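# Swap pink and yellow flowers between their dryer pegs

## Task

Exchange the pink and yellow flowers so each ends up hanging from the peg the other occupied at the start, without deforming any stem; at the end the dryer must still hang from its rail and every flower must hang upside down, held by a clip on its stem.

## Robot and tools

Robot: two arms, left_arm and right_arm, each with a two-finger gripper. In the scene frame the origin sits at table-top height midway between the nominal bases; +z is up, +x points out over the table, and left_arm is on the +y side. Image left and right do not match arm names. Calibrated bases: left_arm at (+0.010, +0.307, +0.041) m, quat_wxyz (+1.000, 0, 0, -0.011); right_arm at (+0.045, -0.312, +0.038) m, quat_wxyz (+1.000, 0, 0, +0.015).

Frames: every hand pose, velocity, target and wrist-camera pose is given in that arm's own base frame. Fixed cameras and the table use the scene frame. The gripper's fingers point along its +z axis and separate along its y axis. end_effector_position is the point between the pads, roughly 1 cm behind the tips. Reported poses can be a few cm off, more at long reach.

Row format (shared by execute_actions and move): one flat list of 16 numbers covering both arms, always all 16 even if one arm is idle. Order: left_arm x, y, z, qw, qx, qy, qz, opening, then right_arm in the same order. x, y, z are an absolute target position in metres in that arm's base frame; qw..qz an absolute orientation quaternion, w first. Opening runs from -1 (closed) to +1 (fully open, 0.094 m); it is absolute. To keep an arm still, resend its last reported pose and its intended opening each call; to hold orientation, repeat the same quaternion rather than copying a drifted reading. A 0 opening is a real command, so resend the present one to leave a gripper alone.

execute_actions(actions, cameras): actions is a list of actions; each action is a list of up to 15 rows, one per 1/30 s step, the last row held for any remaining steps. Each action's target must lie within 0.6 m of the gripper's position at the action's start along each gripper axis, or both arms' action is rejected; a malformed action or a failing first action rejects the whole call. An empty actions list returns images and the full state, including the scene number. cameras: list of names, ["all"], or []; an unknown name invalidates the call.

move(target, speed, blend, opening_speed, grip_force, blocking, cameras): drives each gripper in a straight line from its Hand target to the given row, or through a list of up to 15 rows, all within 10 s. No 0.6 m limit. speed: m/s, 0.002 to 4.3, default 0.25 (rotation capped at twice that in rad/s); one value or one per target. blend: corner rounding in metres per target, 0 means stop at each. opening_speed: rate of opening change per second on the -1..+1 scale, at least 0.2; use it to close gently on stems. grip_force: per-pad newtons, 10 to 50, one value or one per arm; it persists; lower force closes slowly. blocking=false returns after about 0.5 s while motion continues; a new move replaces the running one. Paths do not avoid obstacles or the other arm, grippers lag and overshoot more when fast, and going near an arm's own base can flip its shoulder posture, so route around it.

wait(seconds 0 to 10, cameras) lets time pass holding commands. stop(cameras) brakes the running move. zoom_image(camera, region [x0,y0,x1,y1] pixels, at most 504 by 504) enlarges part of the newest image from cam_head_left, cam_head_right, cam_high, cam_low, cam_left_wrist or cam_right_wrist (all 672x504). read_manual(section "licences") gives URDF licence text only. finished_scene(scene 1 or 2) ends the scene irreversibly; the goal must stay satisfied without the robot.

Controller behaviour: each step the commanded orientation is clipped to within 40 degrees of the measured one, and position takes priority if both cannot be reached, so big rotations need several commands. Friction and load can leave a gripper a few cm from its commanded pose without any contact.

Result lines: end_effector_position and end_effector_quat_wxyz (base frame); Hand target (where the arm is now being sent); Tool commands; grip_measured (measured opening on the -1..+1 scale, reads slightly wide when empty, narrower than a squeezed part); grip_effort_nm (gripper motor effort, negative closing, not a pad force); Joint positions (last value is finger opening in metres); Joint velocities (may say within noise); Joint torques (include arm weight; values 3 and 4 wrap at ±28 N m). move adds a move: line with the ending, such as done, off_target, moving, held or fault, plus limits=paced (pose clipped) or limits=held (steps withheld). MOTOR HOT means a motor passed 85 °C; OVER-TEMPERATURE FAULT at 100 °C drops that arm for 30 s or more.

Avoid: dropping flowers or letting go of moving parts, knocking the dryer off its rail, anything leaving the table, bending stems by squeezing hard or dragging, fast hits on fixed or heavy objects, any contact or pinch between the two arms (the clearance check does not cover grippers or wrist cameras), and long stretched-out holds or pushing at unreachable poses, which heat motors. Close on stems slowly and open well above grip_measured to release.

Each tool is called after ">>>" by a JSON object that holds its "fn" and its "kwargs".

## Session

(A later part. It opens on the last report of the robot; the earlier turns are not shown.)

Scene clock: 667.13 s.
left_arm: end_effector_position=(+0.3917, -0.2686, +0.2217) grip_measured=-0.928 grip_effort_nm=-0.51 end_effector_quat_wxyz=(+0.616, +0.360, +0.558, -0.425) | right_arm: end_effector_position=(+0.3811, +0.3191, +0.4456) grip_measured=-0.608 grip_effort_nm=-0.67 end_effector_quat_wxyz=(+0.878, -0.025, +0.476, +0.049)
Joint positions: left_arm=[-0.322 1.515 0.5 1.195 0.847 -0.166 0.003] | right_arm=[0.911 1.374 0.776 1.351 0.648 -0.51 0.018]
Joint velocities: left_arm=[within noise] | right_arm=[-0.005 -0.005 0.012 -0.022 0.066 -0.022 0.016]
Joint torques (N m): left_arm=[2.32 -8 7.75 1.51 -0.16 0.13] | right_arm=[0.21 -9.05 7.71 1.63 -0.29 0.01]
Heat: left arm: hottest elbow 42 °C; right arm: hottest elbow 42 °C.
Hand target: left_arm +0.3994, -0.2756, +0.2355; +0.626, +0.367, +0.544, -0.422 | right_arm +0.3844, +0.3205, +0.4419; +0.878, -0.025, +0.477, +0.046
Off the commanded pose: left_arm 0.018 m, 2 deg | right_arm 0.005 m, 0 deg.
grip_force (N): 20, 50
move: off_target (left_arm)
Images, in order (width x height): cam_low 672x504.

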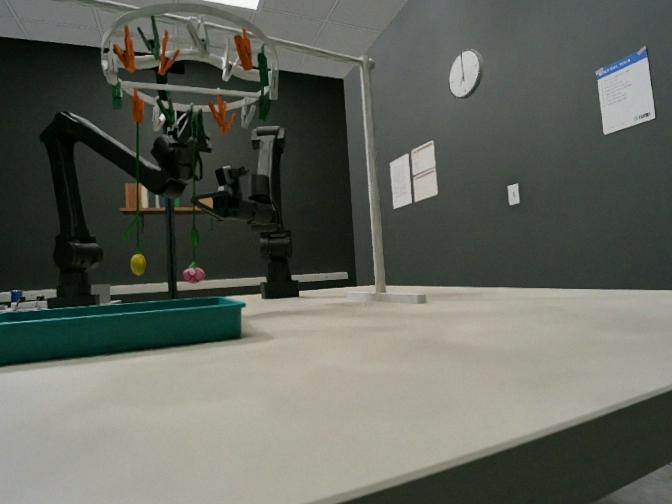

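>>> {"fn": "move", "kwargs": {"target": [0.403, -0.2760, 0.2545, 0.6257, 0.3669, 0.5439, -0.422, -0.96, 0.3845, 0.3205, 0.4420, 0.8776, -0.0250, 0.4765, 0.0460, -0.61], "speed": 0.04, "cameras": ["cam_low", "cam_left_wrist"]}}

>>> {"fn": "zoom_image", "kwargs": {"camera": "cam_low", "region": [180, 105, 220, 185]}}

Scene clock: 670.17 s.
left_arm: end_effector_position=(+0.3948, -0.2696, +0.2334) grip_measured=-0.928 grip_effort_nm=-0.51 end_effector_quat_wxyz=(+0.612, +0.359, +0.562, -0.426) | right_arm: end_effector_position=(+0.3811, +0.3191, +0.4456) grip_measured=-0.607 grip_effort_nm=-0.77 end_effector_quat_wxyz=(+0.878, -0.025, +0.476, +0.049)
Joint positions: left_arm=[-0.322 1.474 0.518 1.123 0.847 -0.166 0.003] | right_arm=[0.911 1.374 0.776 1.351 0.648 -0.51 0.018]
Joint velocities: left_arm=[within noise] | right_arm=[-0.005 -0.005 -0.012 0.002 0.007 -0.022 0.015]
Joint torques (N m): left_arm=[2.02 -8.76 8.43 1.4 -0.05 0.12] | right_arm=[0.32 -8.88 7.69 1.62 -0.3 0]
Heat: left arm: hottest elbow 42 °C; right arm: hottest elbow 41 °C.
Hand target: left_arm +0.4021, -0.2755, +0.2546; +0.626, +0.367, +0.544, -0.422 | right_arm +0.3844, +0.3205, +0.4419; +0.878, -0.025, +0.477, +0.046
Off the commanded pose: left_arm 0.024 m, 3 deg | right_arm 0.005 m, 0 deg.
grip_force (N): 20, 50
move: off_target (left_arm)
camera_calibration:
cam_left_wrist: T_world_to_cam=[[-0.92172, -0.386917, 0.0269816, 0.25315], [-0.146861, 0.283775, -0.947578, 0.393454], [0.358978, -0.877363, -0.318384, -0.211642], [0, 0, 0, 1]] pos_world=[0.367091, -0.199391, 0.298615]
Images, in order (width x height): cam_low 672x504, cam_left_wrist 672x504.

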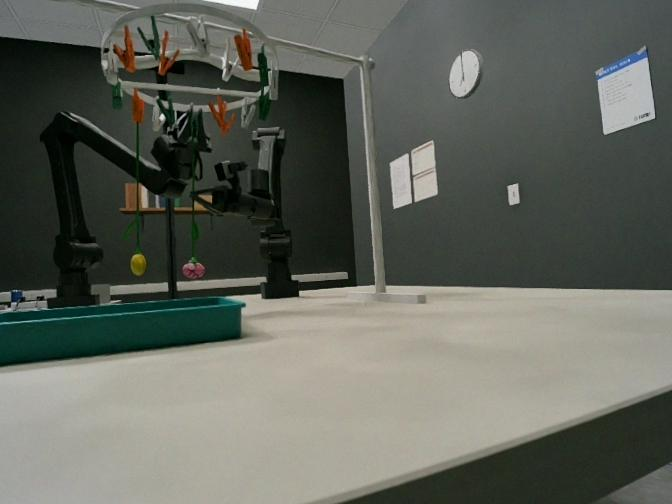

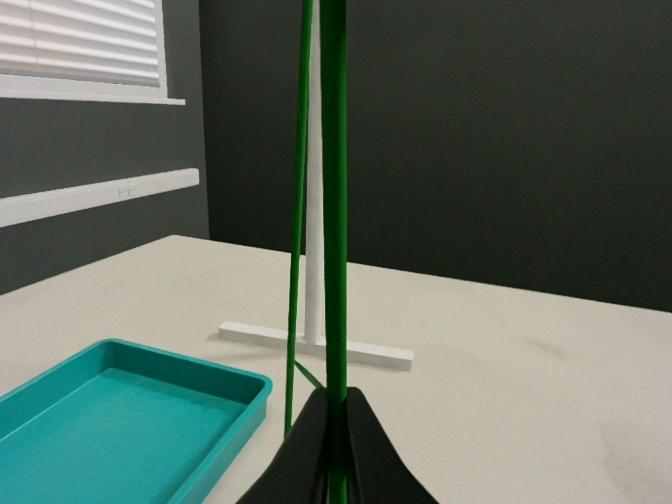

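Scaled by 6.300 from the camera's 672x504 image, which has a finer 960x720 frame.

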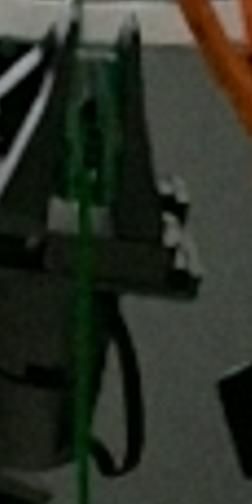

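>>> {"fn": "move", "kwargs": {"target": [0.404, -0.2755, 0.2620, 0.6257, 0.3669, 0.5439, -0.422, -0.96, 0.3845, 0.3205, 0.4420, 0.8776, -0.0250, 0.4765, 0.0460, -0.61], "speed": 0.04, "cameras": ["cam_low", "cam_high"]}}

>>> {"fn": "zoom_image", "kwargs": {"camera": "cam_low", "region": [180, 105, 220, 185]}}

>>> {"fn": "zoom_image", "kwargs": {"camera": "cam_high", "region": [270, 110, 330, 280]}}

Scene clock: 676.40 s.
left_arm: end_effector_position=(+0.3956, -0.2699, +0.2387) grip_measured=-0.928 grip_effort_nm=-0.51 end_effector_quat_wxyz=(+0.610, +0.358, +0.564, -0.426) | right_arm: end_effector_position=(+0.3811, +0.3191, +0.4456) grip_measured=-0.607 grip_effort_nm=-0.68 end_effector_quat_wxyz=(+0.878, -0.025, +0.476, +0.049)
Joint positions: left_arm=[-0.322 1.455 0.524 1.094 0.847 -0.166 0.003] | right_arm=[0.911 1.374 0.776 1.351 0.648 -0.51 0.018]
Joint torques (N m): left_arm=[2.2 -8.88 8.72 1.4 0.04 0.12] | right_arm=[0.26 -9 7.69 1.59 -0.31 0.02]
Heat: left arm: hottest elbow 43 °C; right arm: hottest elbow 41 °C.
Hand target: left_arm +0.4030, -0.2749, +0.2620; +0.626, +0.367, +0.544, -0.422 | right_arm +0.3844, +0.3205, +0.4419; +0.878, -0.025, +0.477, +0.046
Off the commanded pose: left_arm 0.025 m, 3 deg | right_arm 0.005 m, 0 deg.
grip_force (N): 20, 50
move: off_target (left_arm)
Images, in order (width x height): cam_high 672x504, cam_low 672x504.

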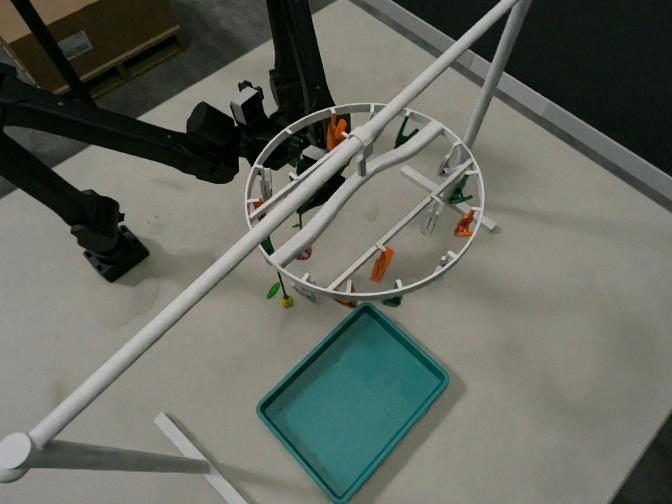

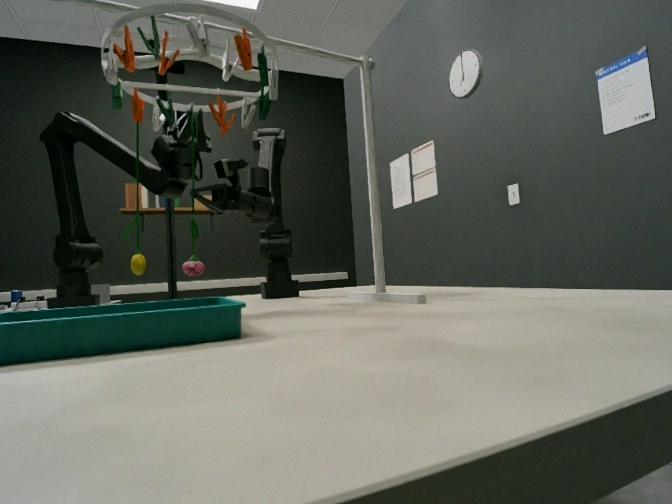

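Scaled by 6.300 from the camera's 672x504 image, which has a finer 960x720 frame.

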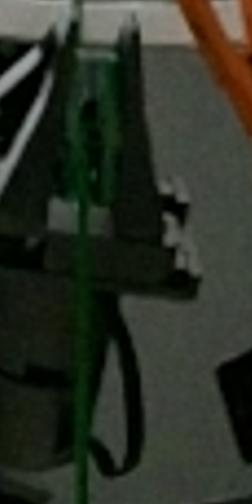

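Scaled by 2.965 from the camera's 672x504 image, which has a finer 960x720 frame.

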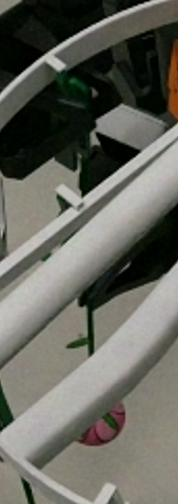

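>>> {"fn": "zoom_image", "kwargs": {"camera": "cam_high", "region": [280, 120, 320, 190]}}

>>> {"fn": "zoom_image", "kwargs": {"camera": "cam_low", "region": [180, 105, 210, 145]}}

Scaled by 7.200 from the camera's 672x504 image, which has a finer 960x720 frame.

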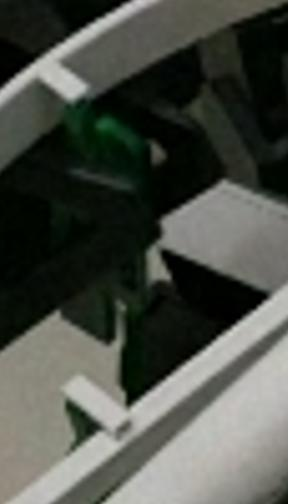

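Scaled by 12.600 from the camera's 672x504 image, which has a finer 960x720 frame.

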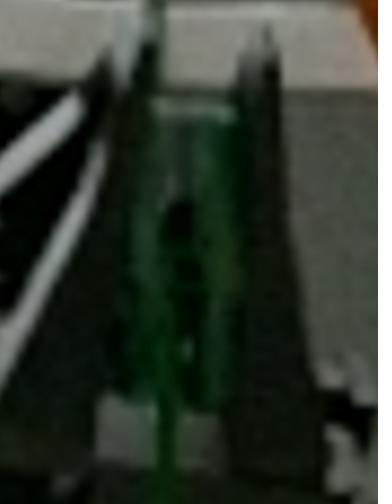

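>>> {"fn": "move", "kwargs": {"target": [0.404, -0.2755, 0.2620, 0.6257, 0.3669, 0.5439, -0.422, -0.96, 0.3845, 0.3205, 0.4420, 0.8776, -0.0250, 0.4765, 0.0460, -0.1], "speed": 0.04, "opening_speed": 0.4, "cameras": ["cam_low", "cam_right_wrist", "cam_left_wrist"]}}

>>> {"fn": "zoom_image", "kwargs": {"camera": "cam_low", "region": [165, 90, 245, 160]}}

>>> {"fn": "zoom_image", "kwargs": {"camera": "cam_right_wrist", "region": [160, 304, 500, 504]}}

Scene clock: 685.13 s.
left_arm: end_effector_position=(+0.3955, -0.2699, +0.2388) grip_measured=-0.928 grip_effort_nm=-0.51 end_effector_quat_wxyz=(+0.610, +0.358, +0.564, -0.426) | right_arm: end_effector_position=(+0.3811, +0.3191, +0.4456) grip_measured=-0.102 grip_effort_nm=0.08 end_effector_quat_wxyz=(+0.878, -0.025, +0.476, +0.049)
Joint positions: left_arm=[-0.322 1.455 0.524 1.094 0.847 -0.166 0.003] | right_arm=[0.911 1.374 0.776 1.351 0.648 -0.51 0.042]
Joint torques (N m): left_arm=[2.2 -8.88 8.72 1.42 0.05 0.11] | right_arm=[0.32 -9 7.71 1.63 -0.3 0.01]
Heat: left arm: hottest elbow 43 °C; right arm: hottest elbow 41 °C.
Hand target: left_arm +0.4030, -0.2750, +0.2620; +0.626, +0.367, +0.544, -0.422 | right_arm +0.3844, +0.3205, +0.4419; +0.878, -0.025, +0.477, +0.046
Off the commanded pose: left_arm 0.025 m, 3 deg | right_arm 0.005 m, 0 deg.
grip_force (N): 20, 50
move: off_target (left_arm)
camera_calibration:
cam_left_wrist: T_world_to_cam=[[-0.921595, -0.386998, 0.0299133, 0.25285], [-0.150344, 0.284853, -0.946708, 0.400233], [0.357853, -0.876979, -0.320702, -0.209282], [0, 0, 0, 1]] pos_world=[0.368091, -0.199691, 0.304222]
cam_right_wrist: T_world_to_cam=[[0.109772, -0.993935, 0.00665029, 0.27137], [0.147432, 0.00966529, -0.989025, 0.4217], [0.982962, 0.109548, 0.147599, -0.386544], [0, 0, 0, 1]] pos_world=[0.287997, 0.307993, 0.472321]
Images, in order (width x height): cam_low 672x504, cam_left_wrist 672x504, cam_right_wrist 672x504.

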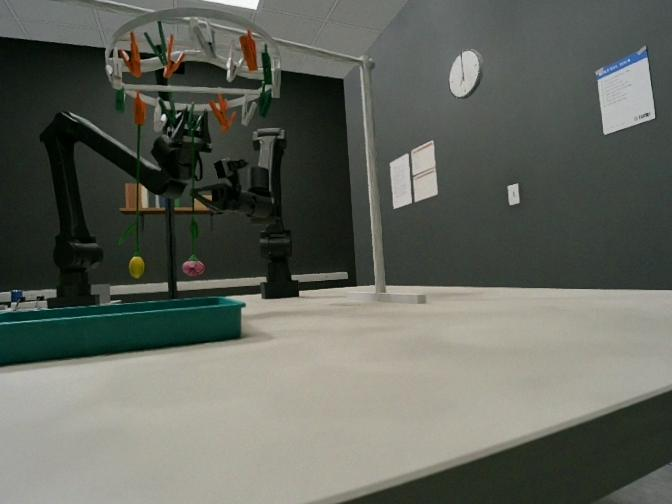

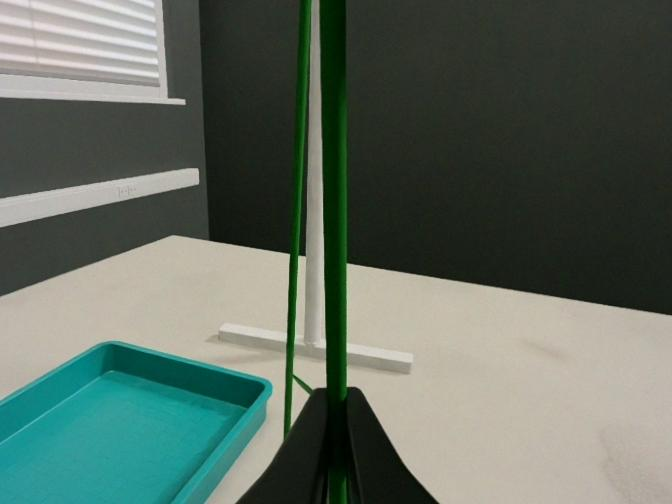

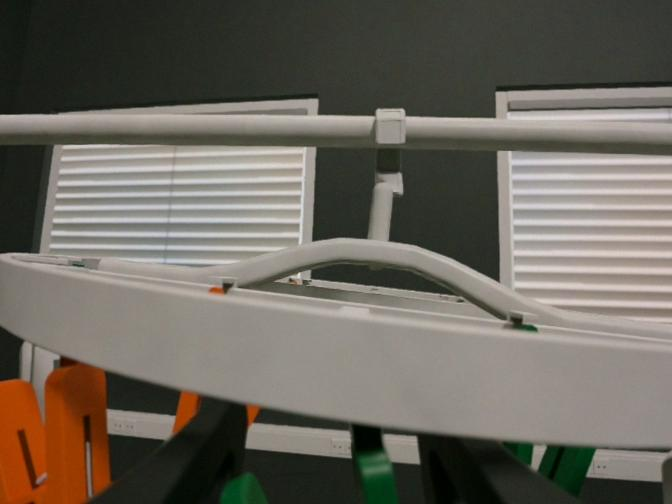

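Scaled by 6.300 from the camera's 672x504 image, which has a finer 960x720 frame.

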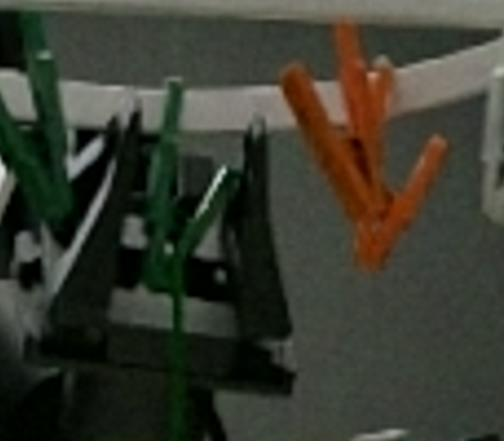

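Scaled by 1.482 from the camera's 672x504 image, which has a finer 960x720 frame.

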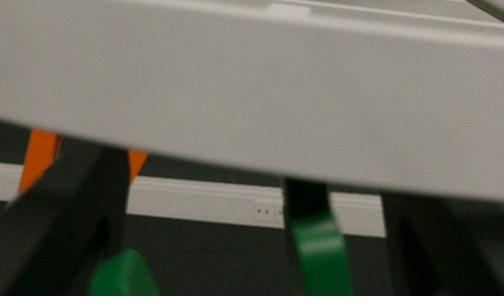

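>>> {"fn": "wait", "kwargs": {"seconds": 0.1, "cameras": ["cam_high", "cam_head_left", "cam_head_right", "cam_low"]}}

>>> {"fn": "zoom_image", "kwargs": {"camera": "cam_high", "region": [275, 120, 325, 190]}}

>>> {"fn": "zoom_image", "kwargs": {"camera": "cam_low", "region": [180, 100, 215, 150]}}

>>> {"fn": "zoom_image", "kwargs": {"camera": "cam_head_left", "region": [210, 20, 330, 120]}}

>>> {"fn": "zoom_image", "kwargs": {"camera": "cam_head_right", "region": [190, 20, 310, 120]}}

Scene clock: 693.33 s.
left_arm: end_effector_position=(+0.3955, -0.2699, +0.2388) grip_measured=-0.928 grip_effort_nm=-0.51 end_effector_quat_wxyz=(+0.610, +0.358, +0.564, -0.426) | right_arm: end_effector_position=(+0.3811, +0.3191, +0.4456) grip_measured=-0.101 grip_effort_nm=0.08 end_effector_quat_wxyz=(+0.878, -0.025, +0.476, +0.049)
Joint positions: left_arm=[-0.322 1.455 0.524 1.094 0.847 -0.166 0.003] | right_arm=[0.911 1.374 0.776 1.351 0.648 -0.51 0.042]
Joint torques (N m): left_arm=[2.26 -8.88 8.72 1.43 0.04 0.12] | right_arm=[0.21 -8.82 7.71 1.66 -0.29 0]
Heat: left arm: hottest elbow 43 °C; right arm: hottest elbow 40 °C.
Hand target: left_arm +0.4030, -0.2750, +0.2620; +0.626, +0.367, +0.544, -0.422 | right_arm +0.3844, +0.3205, +0.4419; +0.878, -0.025, +0.477, +0.046
Tool commands: left_gripper/opening=-0.96 right_gripper/opening=-0.1
Off the commanded pose: left_arm 0.025 m, 3 deg | right_arm 0.005 m, 0 deg.
grip_force (N): 20, 50
wait: 0.10 s; at rest from the start
Images, in order (width x height): cam_head_left 672x504, cam_head_right 672x504, cam_high 672x504, cam_low 672x504.

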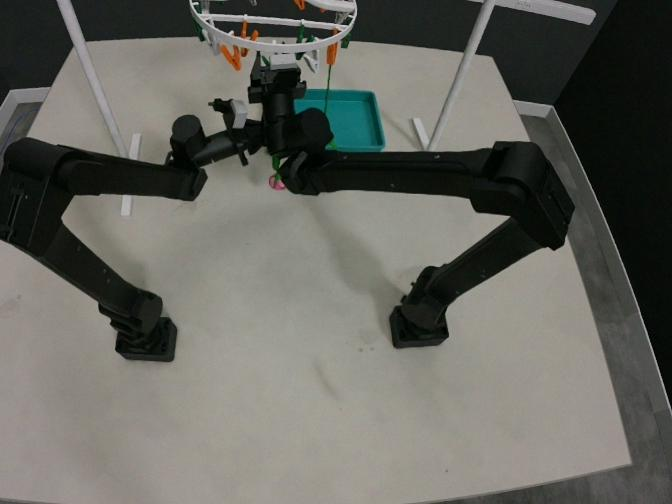

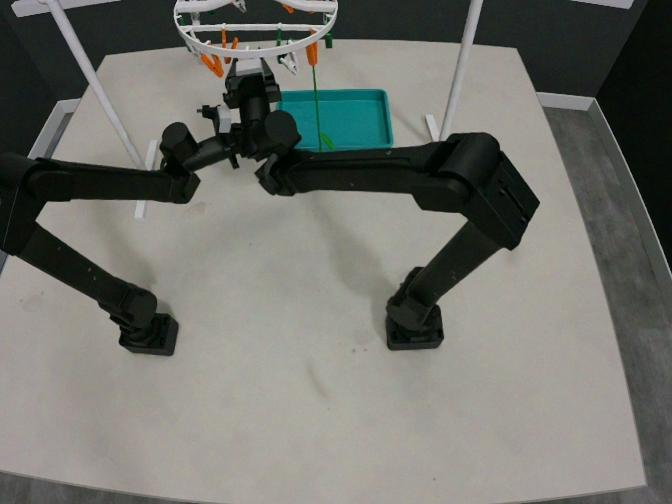

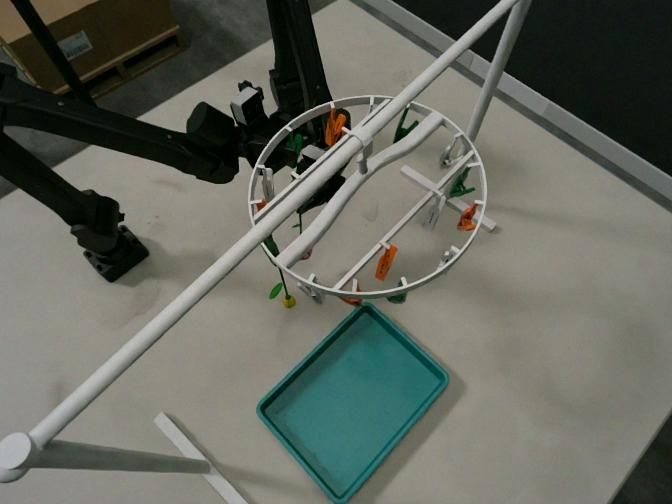

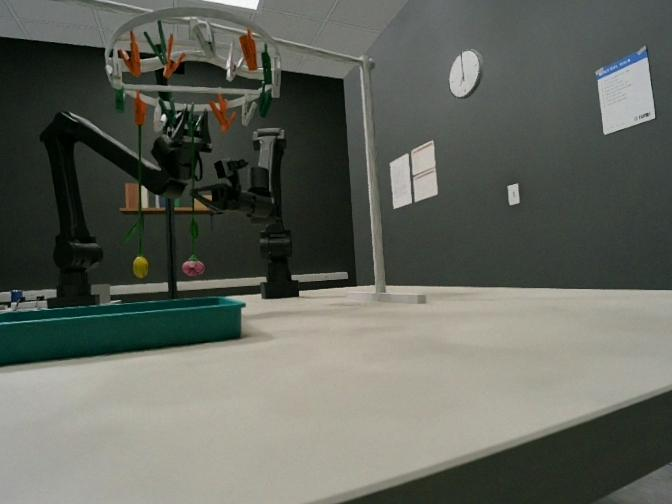

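Scaled by 7.200 from the camera's 672x504 image, which has a finer 960x720 frame.

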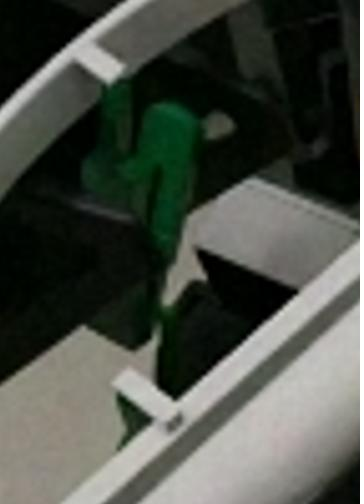

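Scaled by 10.080 from the camera's 672x504 image, which has a finer 960x720 frame.

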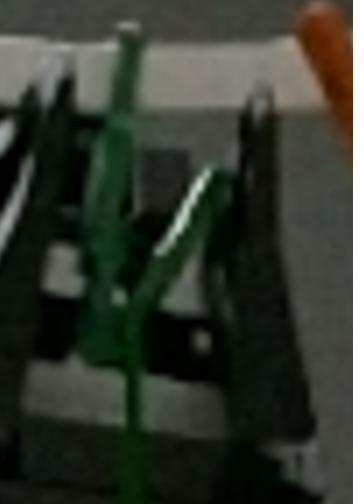

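Scaled by 4.200 from the camera's 672x504 image, which has a finer 960x720 frame.

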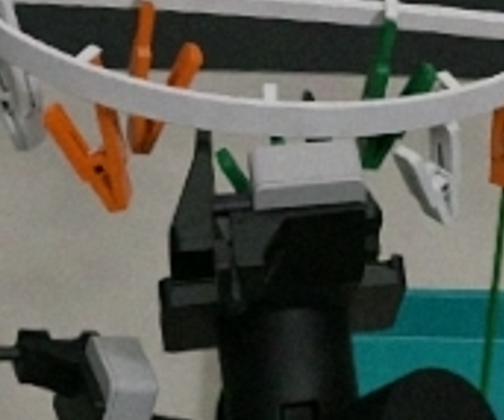

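Scaled by 4.200 from the camera's 672x504 image, which has a finer 960x720 frame.

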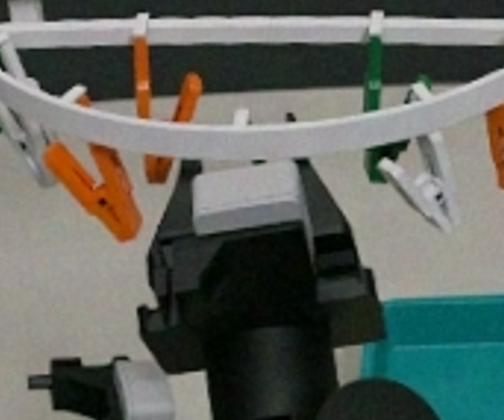

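>>> {"fn": "move", "kwargs": {"target": [[0.401, -0.2755, 0.2250, 0.6257, 0.3669, 0.5439, -0.422, -0.96, 0.3845, 0.3205, 0.4420, 0.8776, -0.0250, 0.4765, 0.0460, 0.3], [0.401, -0.2755, 0.2250, 0.6257, 0.3669, 0.5439, -0.422, -0.96, 0.283, 0.302, 0.4365, 0.8413, -0.0375, 0.5360, 0.0588, 0.3]], "speed": 0.12, "opening_speed": 1.0, "cameras": ["cam_right_wrist", "cam_low", "cam_high", "cam_head_left", "cam_head_right"]}}

>>> {"fn": "zoom_image", "kwargs": {"camera": "cam_right_wrist", "region": [240, 284, 460, 504]}}

>>> {"fn": "zoom_image", "kwargs": {"camera": "cam_head_left", "region": [210, 20, 330, 120]}}

>>> {"fn": "zoom_image", "kwargs": {"camera": "cam_high", "region": [275, 120, 325, 190]}}

Scene clock: 714.47 s.
left_arm: end_effector_position=(+0.3999, -0.2713, +0.2232) grip_measured=-0.928 grip_effort_nm=-0.51 end_effector_quat_wxyz=(+0.620, +0.362, +0.553, -0.423) | right_arm: end_effector_position=(+0.2862, +0.3001, +0.4428) grip_measured=+0.299 grip_effort_nm=0.08 end_effector_quat_wxyz=(+0.844, -0.024, +0.532, +0.067)
Joint positions: left_arm=[-0.322 1.538 0.524 1.208 0.847 -0.165 0.003] | right_arm=[1.137 1.123 0.623 1.236 0.87 -0.572 0.061]
Joint torques (N m): left_arm=[1.96 -7.24 5.87 2.62 -0.08 0.12] | right_arm=[1.38 -5.95 6.91 0.8 -0.27 -0.13]
Heat: left arm: hottest elbow 44 °C; right arm: hottest elbow 40 °C.
Hand target: left_arm +0.4009, -0.2754, +0.2250; +0.626, +0.367, +0.544, -0.422 | right_arm +0.2831, +0.3019, +0.4366; +0.841, -0.038, +0.536, +0.059
Off the commanded pose: left_arm 0.005 m, 1 deg | right_arm 0.007 m, 2 deg.
grip_force (N): 20, 50
move: done
camera_calibration:
cam_right_wrist: T_world_to_cam=[[0.139842, -0.989988, -0.0191623, 0.264419], [0.0163925, 0.0216644, -0.999631, 0.471804], [0.990038, 0.139477, 0.019258, -0.24493], [0, 0, 0, 1]] pos_world=[0.197779, 0.285713, 0.481414]
Images, in order (width x height): cam_head_left 672x504, cam_head_right 672x504, cam_high 672x504, cam_low 672x504, cam_right_wrist 672x504.

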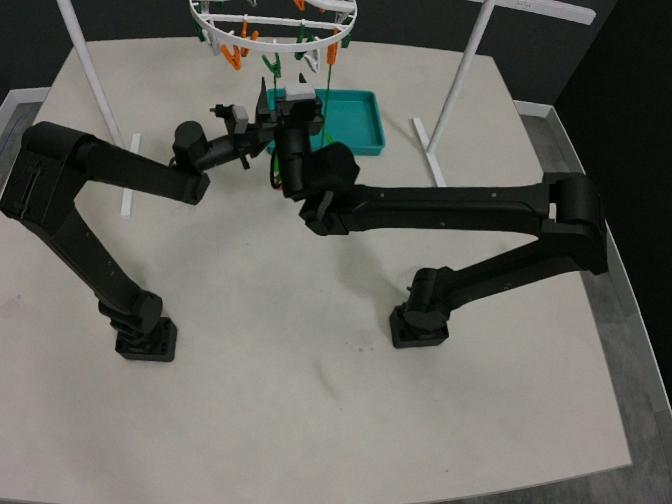

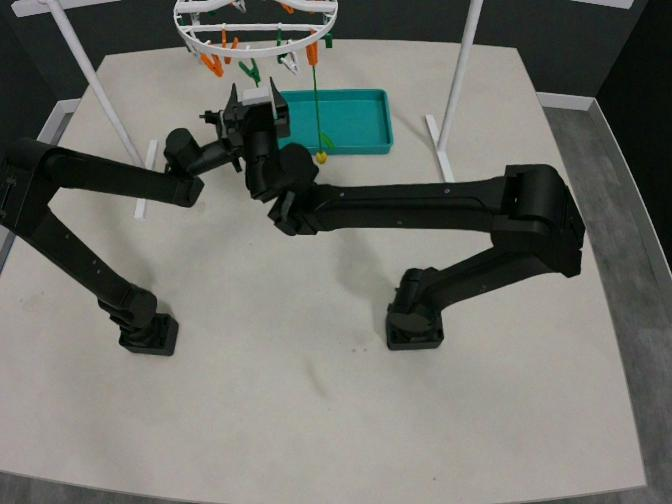

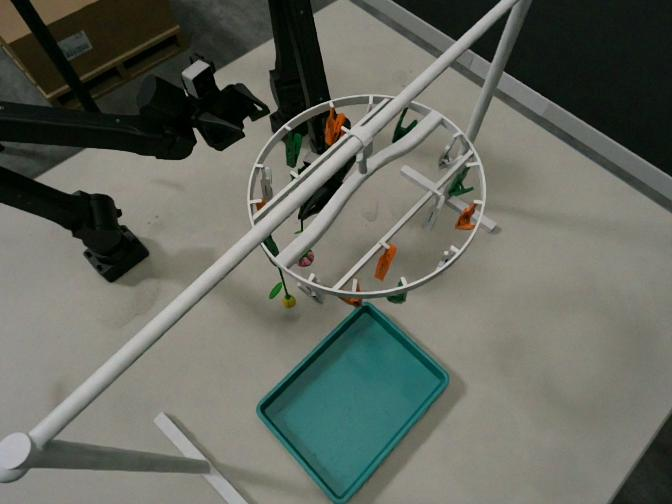

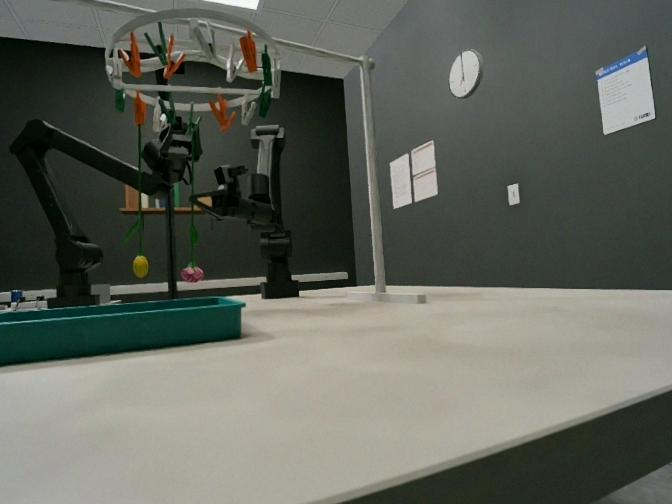

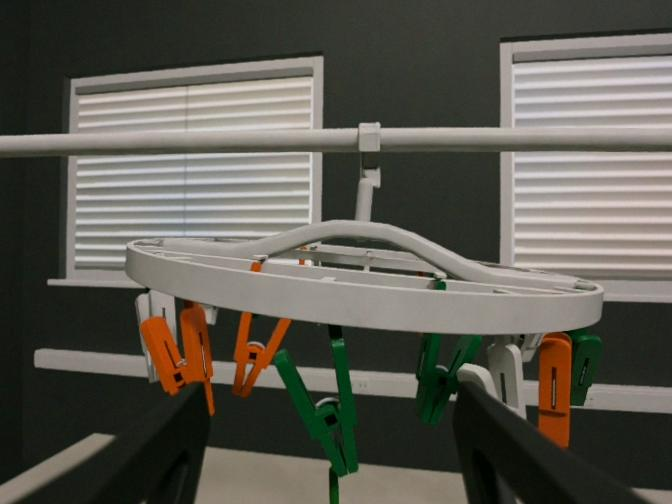

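Scaled by 2.291 from the camera's 672x504 image, which has a finer 960x720 frame.

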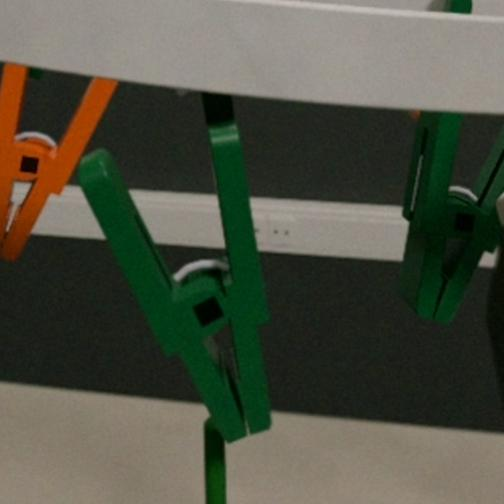

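Scaled by 4.200 from the camera's 672x504 image, which has a finer 960x720 frame.

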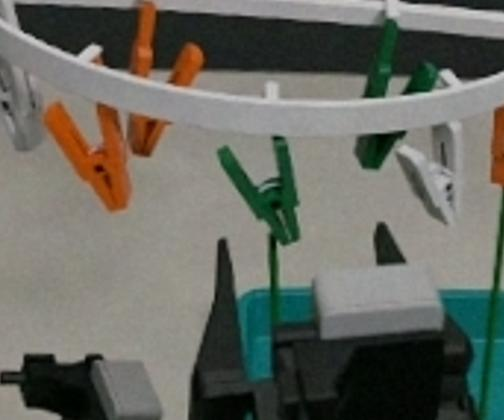

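Scaled by 7.200 from the camera's 672x504 image, which has a finer 960x720 frame.

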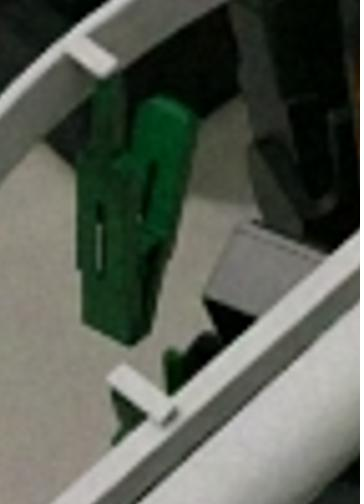

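>>> {"fn": "move", "kwargs": {"target": [0.401, -0.2755, 0.2250, 0.6257, 0.3669, 0.5439, -0.422, -0.96, 0.29, 0.19, 0.4365, 0.7974, -0.1749, 0.5080, 0.2746, 0.3], "speed": 0.3, "cameras": ["cam_right_wrist", "cam_head_right"]}}

>>> {"fn": "zoom_image", "kwargs": {"camera": "cam_right_wrist", "region": [240, 260, 460, 480]}}

>>> {"fn": "zoom_image", "kwargs": {"camera": "cam_head_right", "region": [190, 20, 310, 120]}}

Scene clock: 771.27 s.
left_arm: end_effector_position=(+0.3999, -0.2713, +0.2232) grip_measured=-0.928 grip_effort_nm=-0.51 end_effector_quat_wxyz=(+0.620, +0.362, +0.553, -0.423) | right_arm: end_effector_position=(+0.2868, +0.1917, +0.4427) grip_measured=+0.299 grip_effort_nm=0.07 end_effector_quat_wxyz=(+0.803, -0.179, +0.499, +0.272)
Joint positions: left_arm=[-0.322 1.538 0.524 1.208 0.847 -0.165 0.003] | right_arm=[0.524 0.596 0.424 0.628 -0.133 0.046 0.061]
Joint torques (N m): left_arm=[2.02 -7.24 5.87 2.62 -0.08 0.12] | right_arm=[-0.15 1.49 8.75 1.42 -0.02 0.2]
Heat: left arm: hottest elbow 42 °C; right arm: hottest elbow 40 °C.
Hand target: left_arm +0.4009, -0.2754, +0.2250; +0.626, +0.367, +0.544, -0.422 | right_arm +0.2900, +0.1900, +0.4364; +0.798, -0.175, +0.508, +0.274
Off the commanded pose: left_arm 0.005 m, 1 deg | right_arm 0.007 m, 1 deg.
grip_force (N): 20, 50
move: done
camera_calibration:
cam_right_wrist: T_world_to_cam=[[0.616531, -0.78686, 0.0271989, -0.0390813], [0.0356242, -0.00663089, -0.999343, 0.473757], [0.786524, 0.617095, 0.0239431, -0.265714], [0, 0, 0, 1]] pos_world=[0.216208, 0.136361, 0.480871]
Images, in order (width x height): cam_head_right 672x504, cam_right_wrist 672x504.

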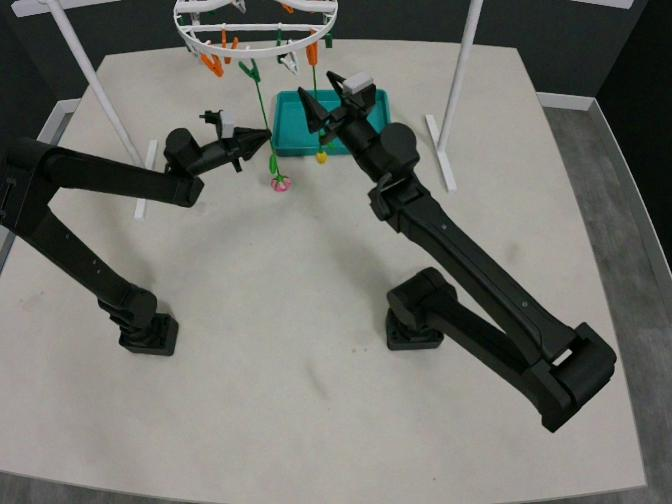

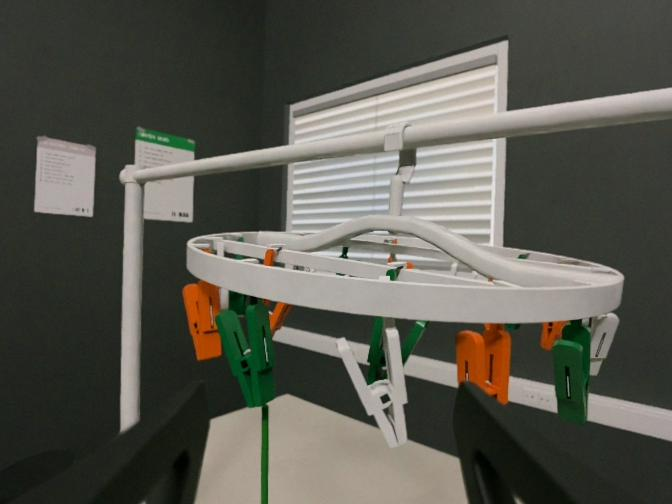

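Scaled by 2.291 from the camera's 672x504 image, which has a finer 960x720 frame.

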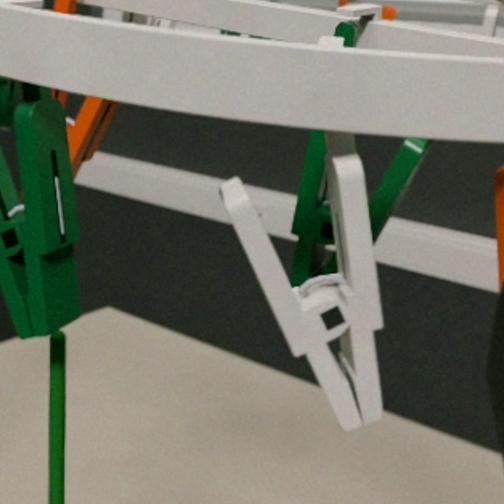

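Scaled by 4.200 from the camera's 672x504 image, which has a finer 960x720 frame.

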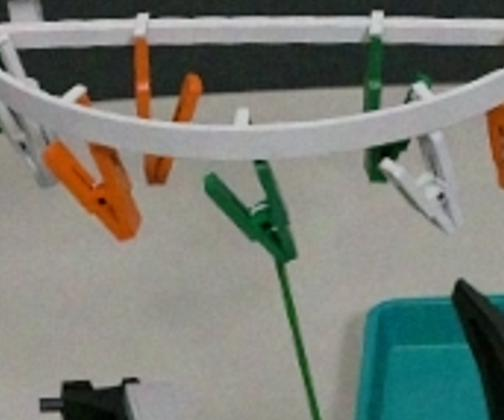

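>>> {"fn": "zoom_image", "kwargs": {"camera": "cam_right_wrist", "region": [225, 290, 295, 430]}}

Scaled by 3.600 from the camera's 672x504 image, which has a finer 960x720 frame.

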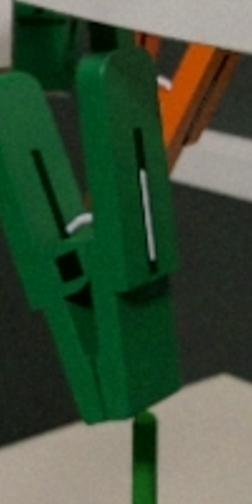

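>>> {"fn": "move", "kwargs": {"target": [[0.389, -0.283, 0.2075, 0.6257, 0.3669, 0.5439, -0.422, -0.96, 0.332, 0.318, 0.450, 0.8423, -0.0281, 0.5366, 0.0441, 0.3], [0.389, -0.283, 0.2075, 0.6257, 0.3669, 0.5439, -0.422, -0.96, 0.3755, 0.3225, 0.454, 0.8423, -0.0281, 0.5366, 0.0441, 0.3]], "speed": [0.25, 0.1], "cameras": ["cam_right_wrist", "cam_low"]}}

>>> {"fn": "zoom_image", "kwargs": {"camera": "cam_right_wrist", "region": [160, 304, 500, 504]}}

>>> {"fn": "zoom_image", "kwargs": {"camera": "cam_low", "region": [165, 90, 245, 170]}}

Scene clock: 802.87 s.
left_arm: end_effector_position=(+0.3911, -0.2791, +0.2105) grip_measured=-0.928 grip_effort_nm=-0.51 end_effector_quat_wxyz=(+0.624, +0.362, +0.549, -0.423) | right_arm: end_effector_position=(+0.3666, +0.3174, +0.4335) grip_measured=+0.299 grip_effort_nm=0.08 end_effector_quat_wxyz=(+0.837, -0.046, +0.545, +0.033)
Joint positions: left_arm=[-0.351 1.578 0.502 1.276 0.818 -0.159 0.003] | right_arm=[0.961 1.257 0.74 1.098 0.748 -0.464 0.061]
Joint torques (N m): left_arm=[1.79 -7.18 4.72 2.62 -0.15 0.17] | right_arm=[-0.09 -7.53 11.93 1.06 -0.32 0.21]
Heat: left arm: hottest elbow 41 °C; right arm: hottest elbow 41 °C.
Hand target: left_arm +0.3889, -0.2829, +0.2075; +0.626, +0.367, +0.544, -0.422 | right_arm +0.3744, +0.3216, +0.4535; +0.842, -0.028, +0.536, +0.044
Off the commanded pose: left_arm 0.005 m, 1 deg | right_arm 0.023 m, 3 deg.
grip_force (N): 20, 50
move: off_target (right_arm)
camera_calibration:
cam_right_wrist: T_world_to_cam=[[0.10686, -0.992989, 0.0505335, 0.253056], [-0.00840342, -0.0517247, -0.998626, 0.492648], [0.994239, 0.106289, -0.0138718, -0.303401], [0, 0, 0, 1]] pos_world=[0.278751, 0.309012, 0.474975]
Images, in order (width x height): cam_low 672x504, cam_right_wrist 672x504.

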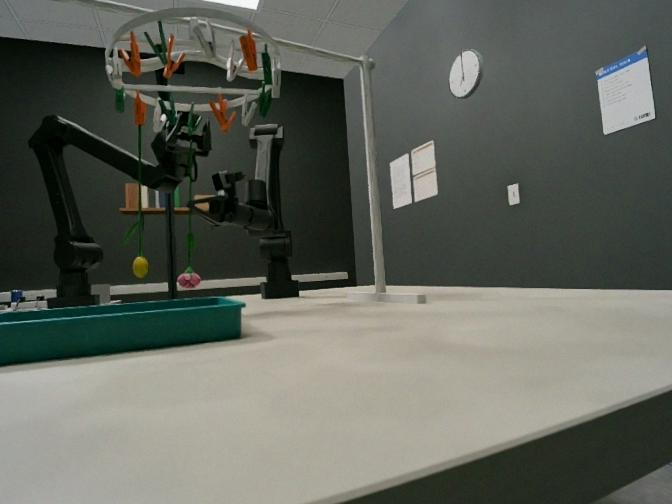

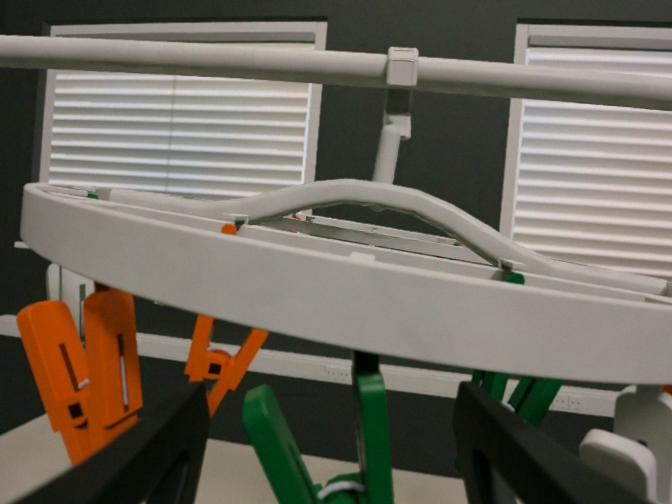

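Scaled by 1.482 from the camera's 672x504 image, which has a finer 960x720 frame.

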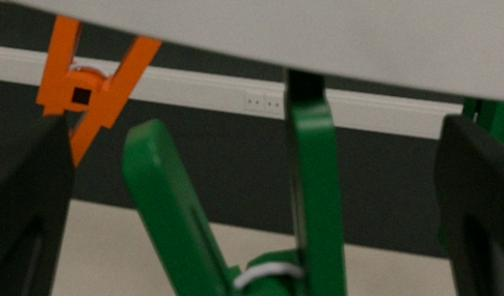

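Scaled by 6.300 from the camera's 672x504 image, which has a finer 960x720 frame.

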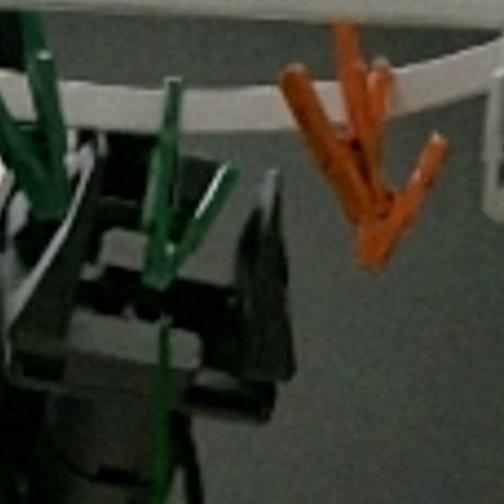

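>>> {"fn": "move", "kwargs": {"target": [0.387, -0.283, 0.2075, 0.6257, 0.3669, 0.5439, -0.422, -0.96, 0.3755, 0.3225, 0.454, 0.8423, -0.0281, 0.5366, 0.0441, -0.62], "speed": [0.05, 0.05], "opening_speed": 0.6, "cameras": ["cam_right_wrist", "cam_low", "cam_high"]}}

>>> {"fn": "zoom_image", "kwargs": {"camera": "cam_low", "region": [175, 100, 225, 150]}}

>>> {"fn": "zoom_image", "kwargs": {"camera": "cam_high", "region": [275, 120, 325, 190]}}

speed must be one number or a list of one number, got a list of 2; nothing of the call was run

Scaled by 10.080 from the camera's 672x504 image, which has a finer 960x720 frame.

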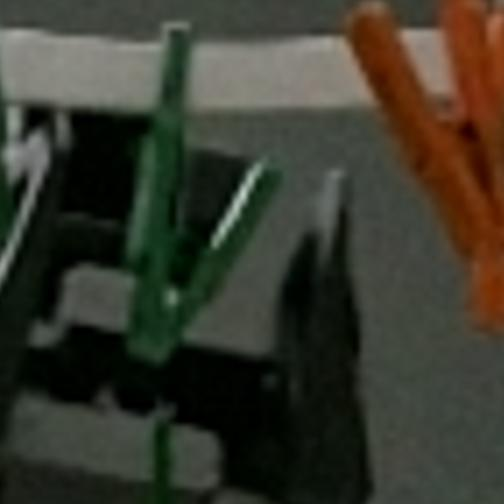

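This scene's latest camera images include none from cam_high. They are from: cam_low, cam_right_wrist. cam_high's image comes with the result of a call that names it in "cameras".

>>> {"fn": "move", "kwargs": {"target": [0.387, -0.283, 0.2075, 0.6257, 0.3669, 0.5439, -0.422, -0.96, 0.3755, 0.3225, 0.454, 0.8423, -0.0281, 0.5366, 0.0441, -0.62], "speed": 0.05, "opening_speed": 0.6, "cameras": ["cam_right_wrist", "cam_low", "cam_high"]}}

>>> {"fn": "zoom_image", "kwargs": {"camera": "cam_low", "region": [175, 100, 225, 150]}}

>>> {"fn": "zoom_image", "kwargs": {"camera": "cam_high", "region": [275, 120, 325, 190]}}

>>> {"fn": "zoom_image", "kwargs": {"camera": "cam_right_wrist", "region": [160, 304, 500, 504]}}

Scene clock: 813.93 s.
left_arm: end_effector_position=(+0.3895, -0.2792, +0.2087) grip_measured=-0.928 grip_effort_nm=-0.51 end_effector_quat_wxyz=(+0.622, +0.362, +0.551, -0.423) | right_arm: end_effector_position=(+0.3668, +0.3175, +0.4346) grip_measured=-0.587 grip_effort_nm=-0.96 end_effector_quat_wxyz=(+0.837, -0.045, +0.544, +0.034)
Joint positions: left_arm=[-0.353 1.578 0.497 1.276 0.816 -0.159 0.003] | right_arm=[0.961 1.257 0.742 1.098 0.748 -0.463 0.019]
Joint torques (N m): left_arm=[1.79 -7.41 4.7 2.66 -0.15 0.18] | right_arm=[-0.15 -7.41 11.84 1.09 -0.29 0.21]
Heat: left arm: hottest elbow 41 °C; right arm: hottest elbow 44 °C.
Hand target: left_arm +0.3869, -0.2830, +0.2075; +0.626, +0.367, +0.544, -0.422 | right_arm +0.3745, +0.3217, +0.4535; +0.842, -0.028, +0.536, +0.044
Off the commanded pose: left_arm 0.005 m, 1 deg | right_arm 0.022 m, 2 deg.
grip_force (N): 20, 50
move: off_target (right_arm)
camera_calibration:
cam_right_wrist: T_world_to_cam=[[0.107542, -0.993041, 0.0480052, 0.25392], [-0.00691227, -0.0490309, -0.998773, 0.492563], [0.994176, 0.107078, -0.0121371, -0.304527], [0, 0, 0, 1]] pos_world=[0.278851, 0.308912, 0.476073]
Images, in order (width x height): cam_high 672x504, cam_low 672x504, cam_right_wrist 672x504.

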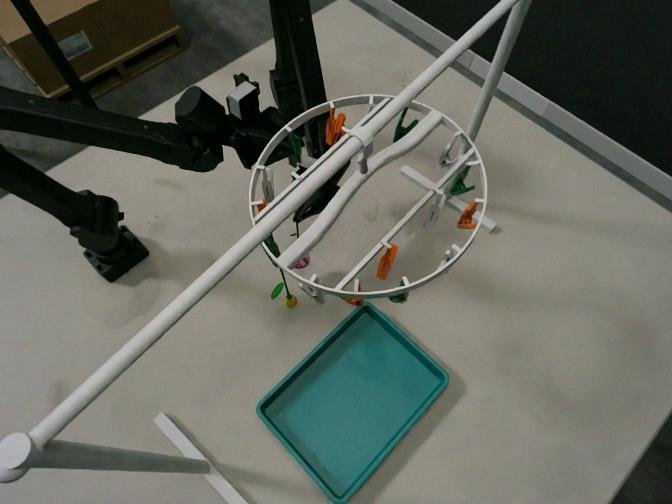

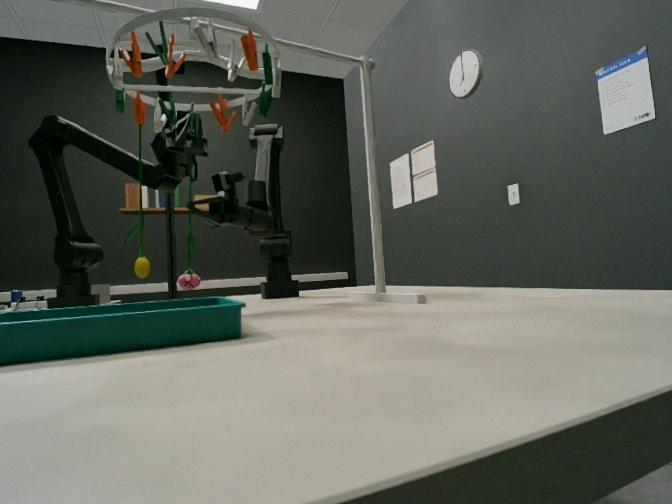

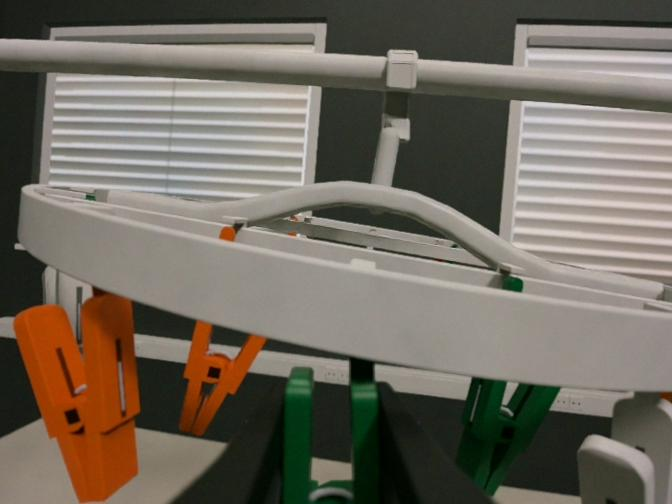

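Scaled by 10.080 from the camera's 672x504 image, which has a finer 960x720 frame.

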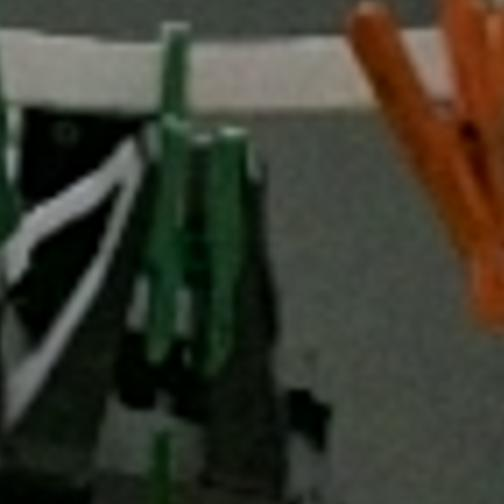

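Scaled by 7.200 from the camera's 672x504 image, which has a finer 960x720 frame.

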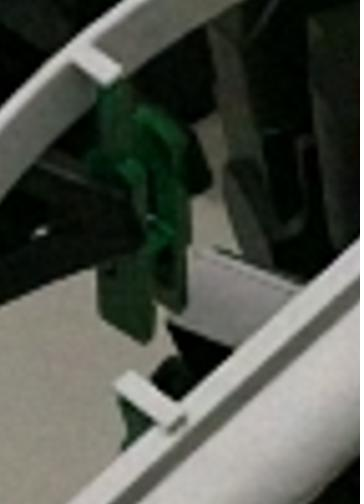

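Scaled by 1.482 from the camera's 672x504 image, which has a finer 960x720 frame.

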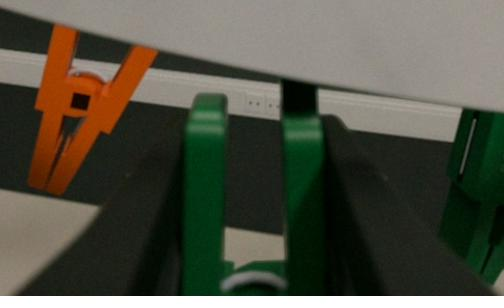

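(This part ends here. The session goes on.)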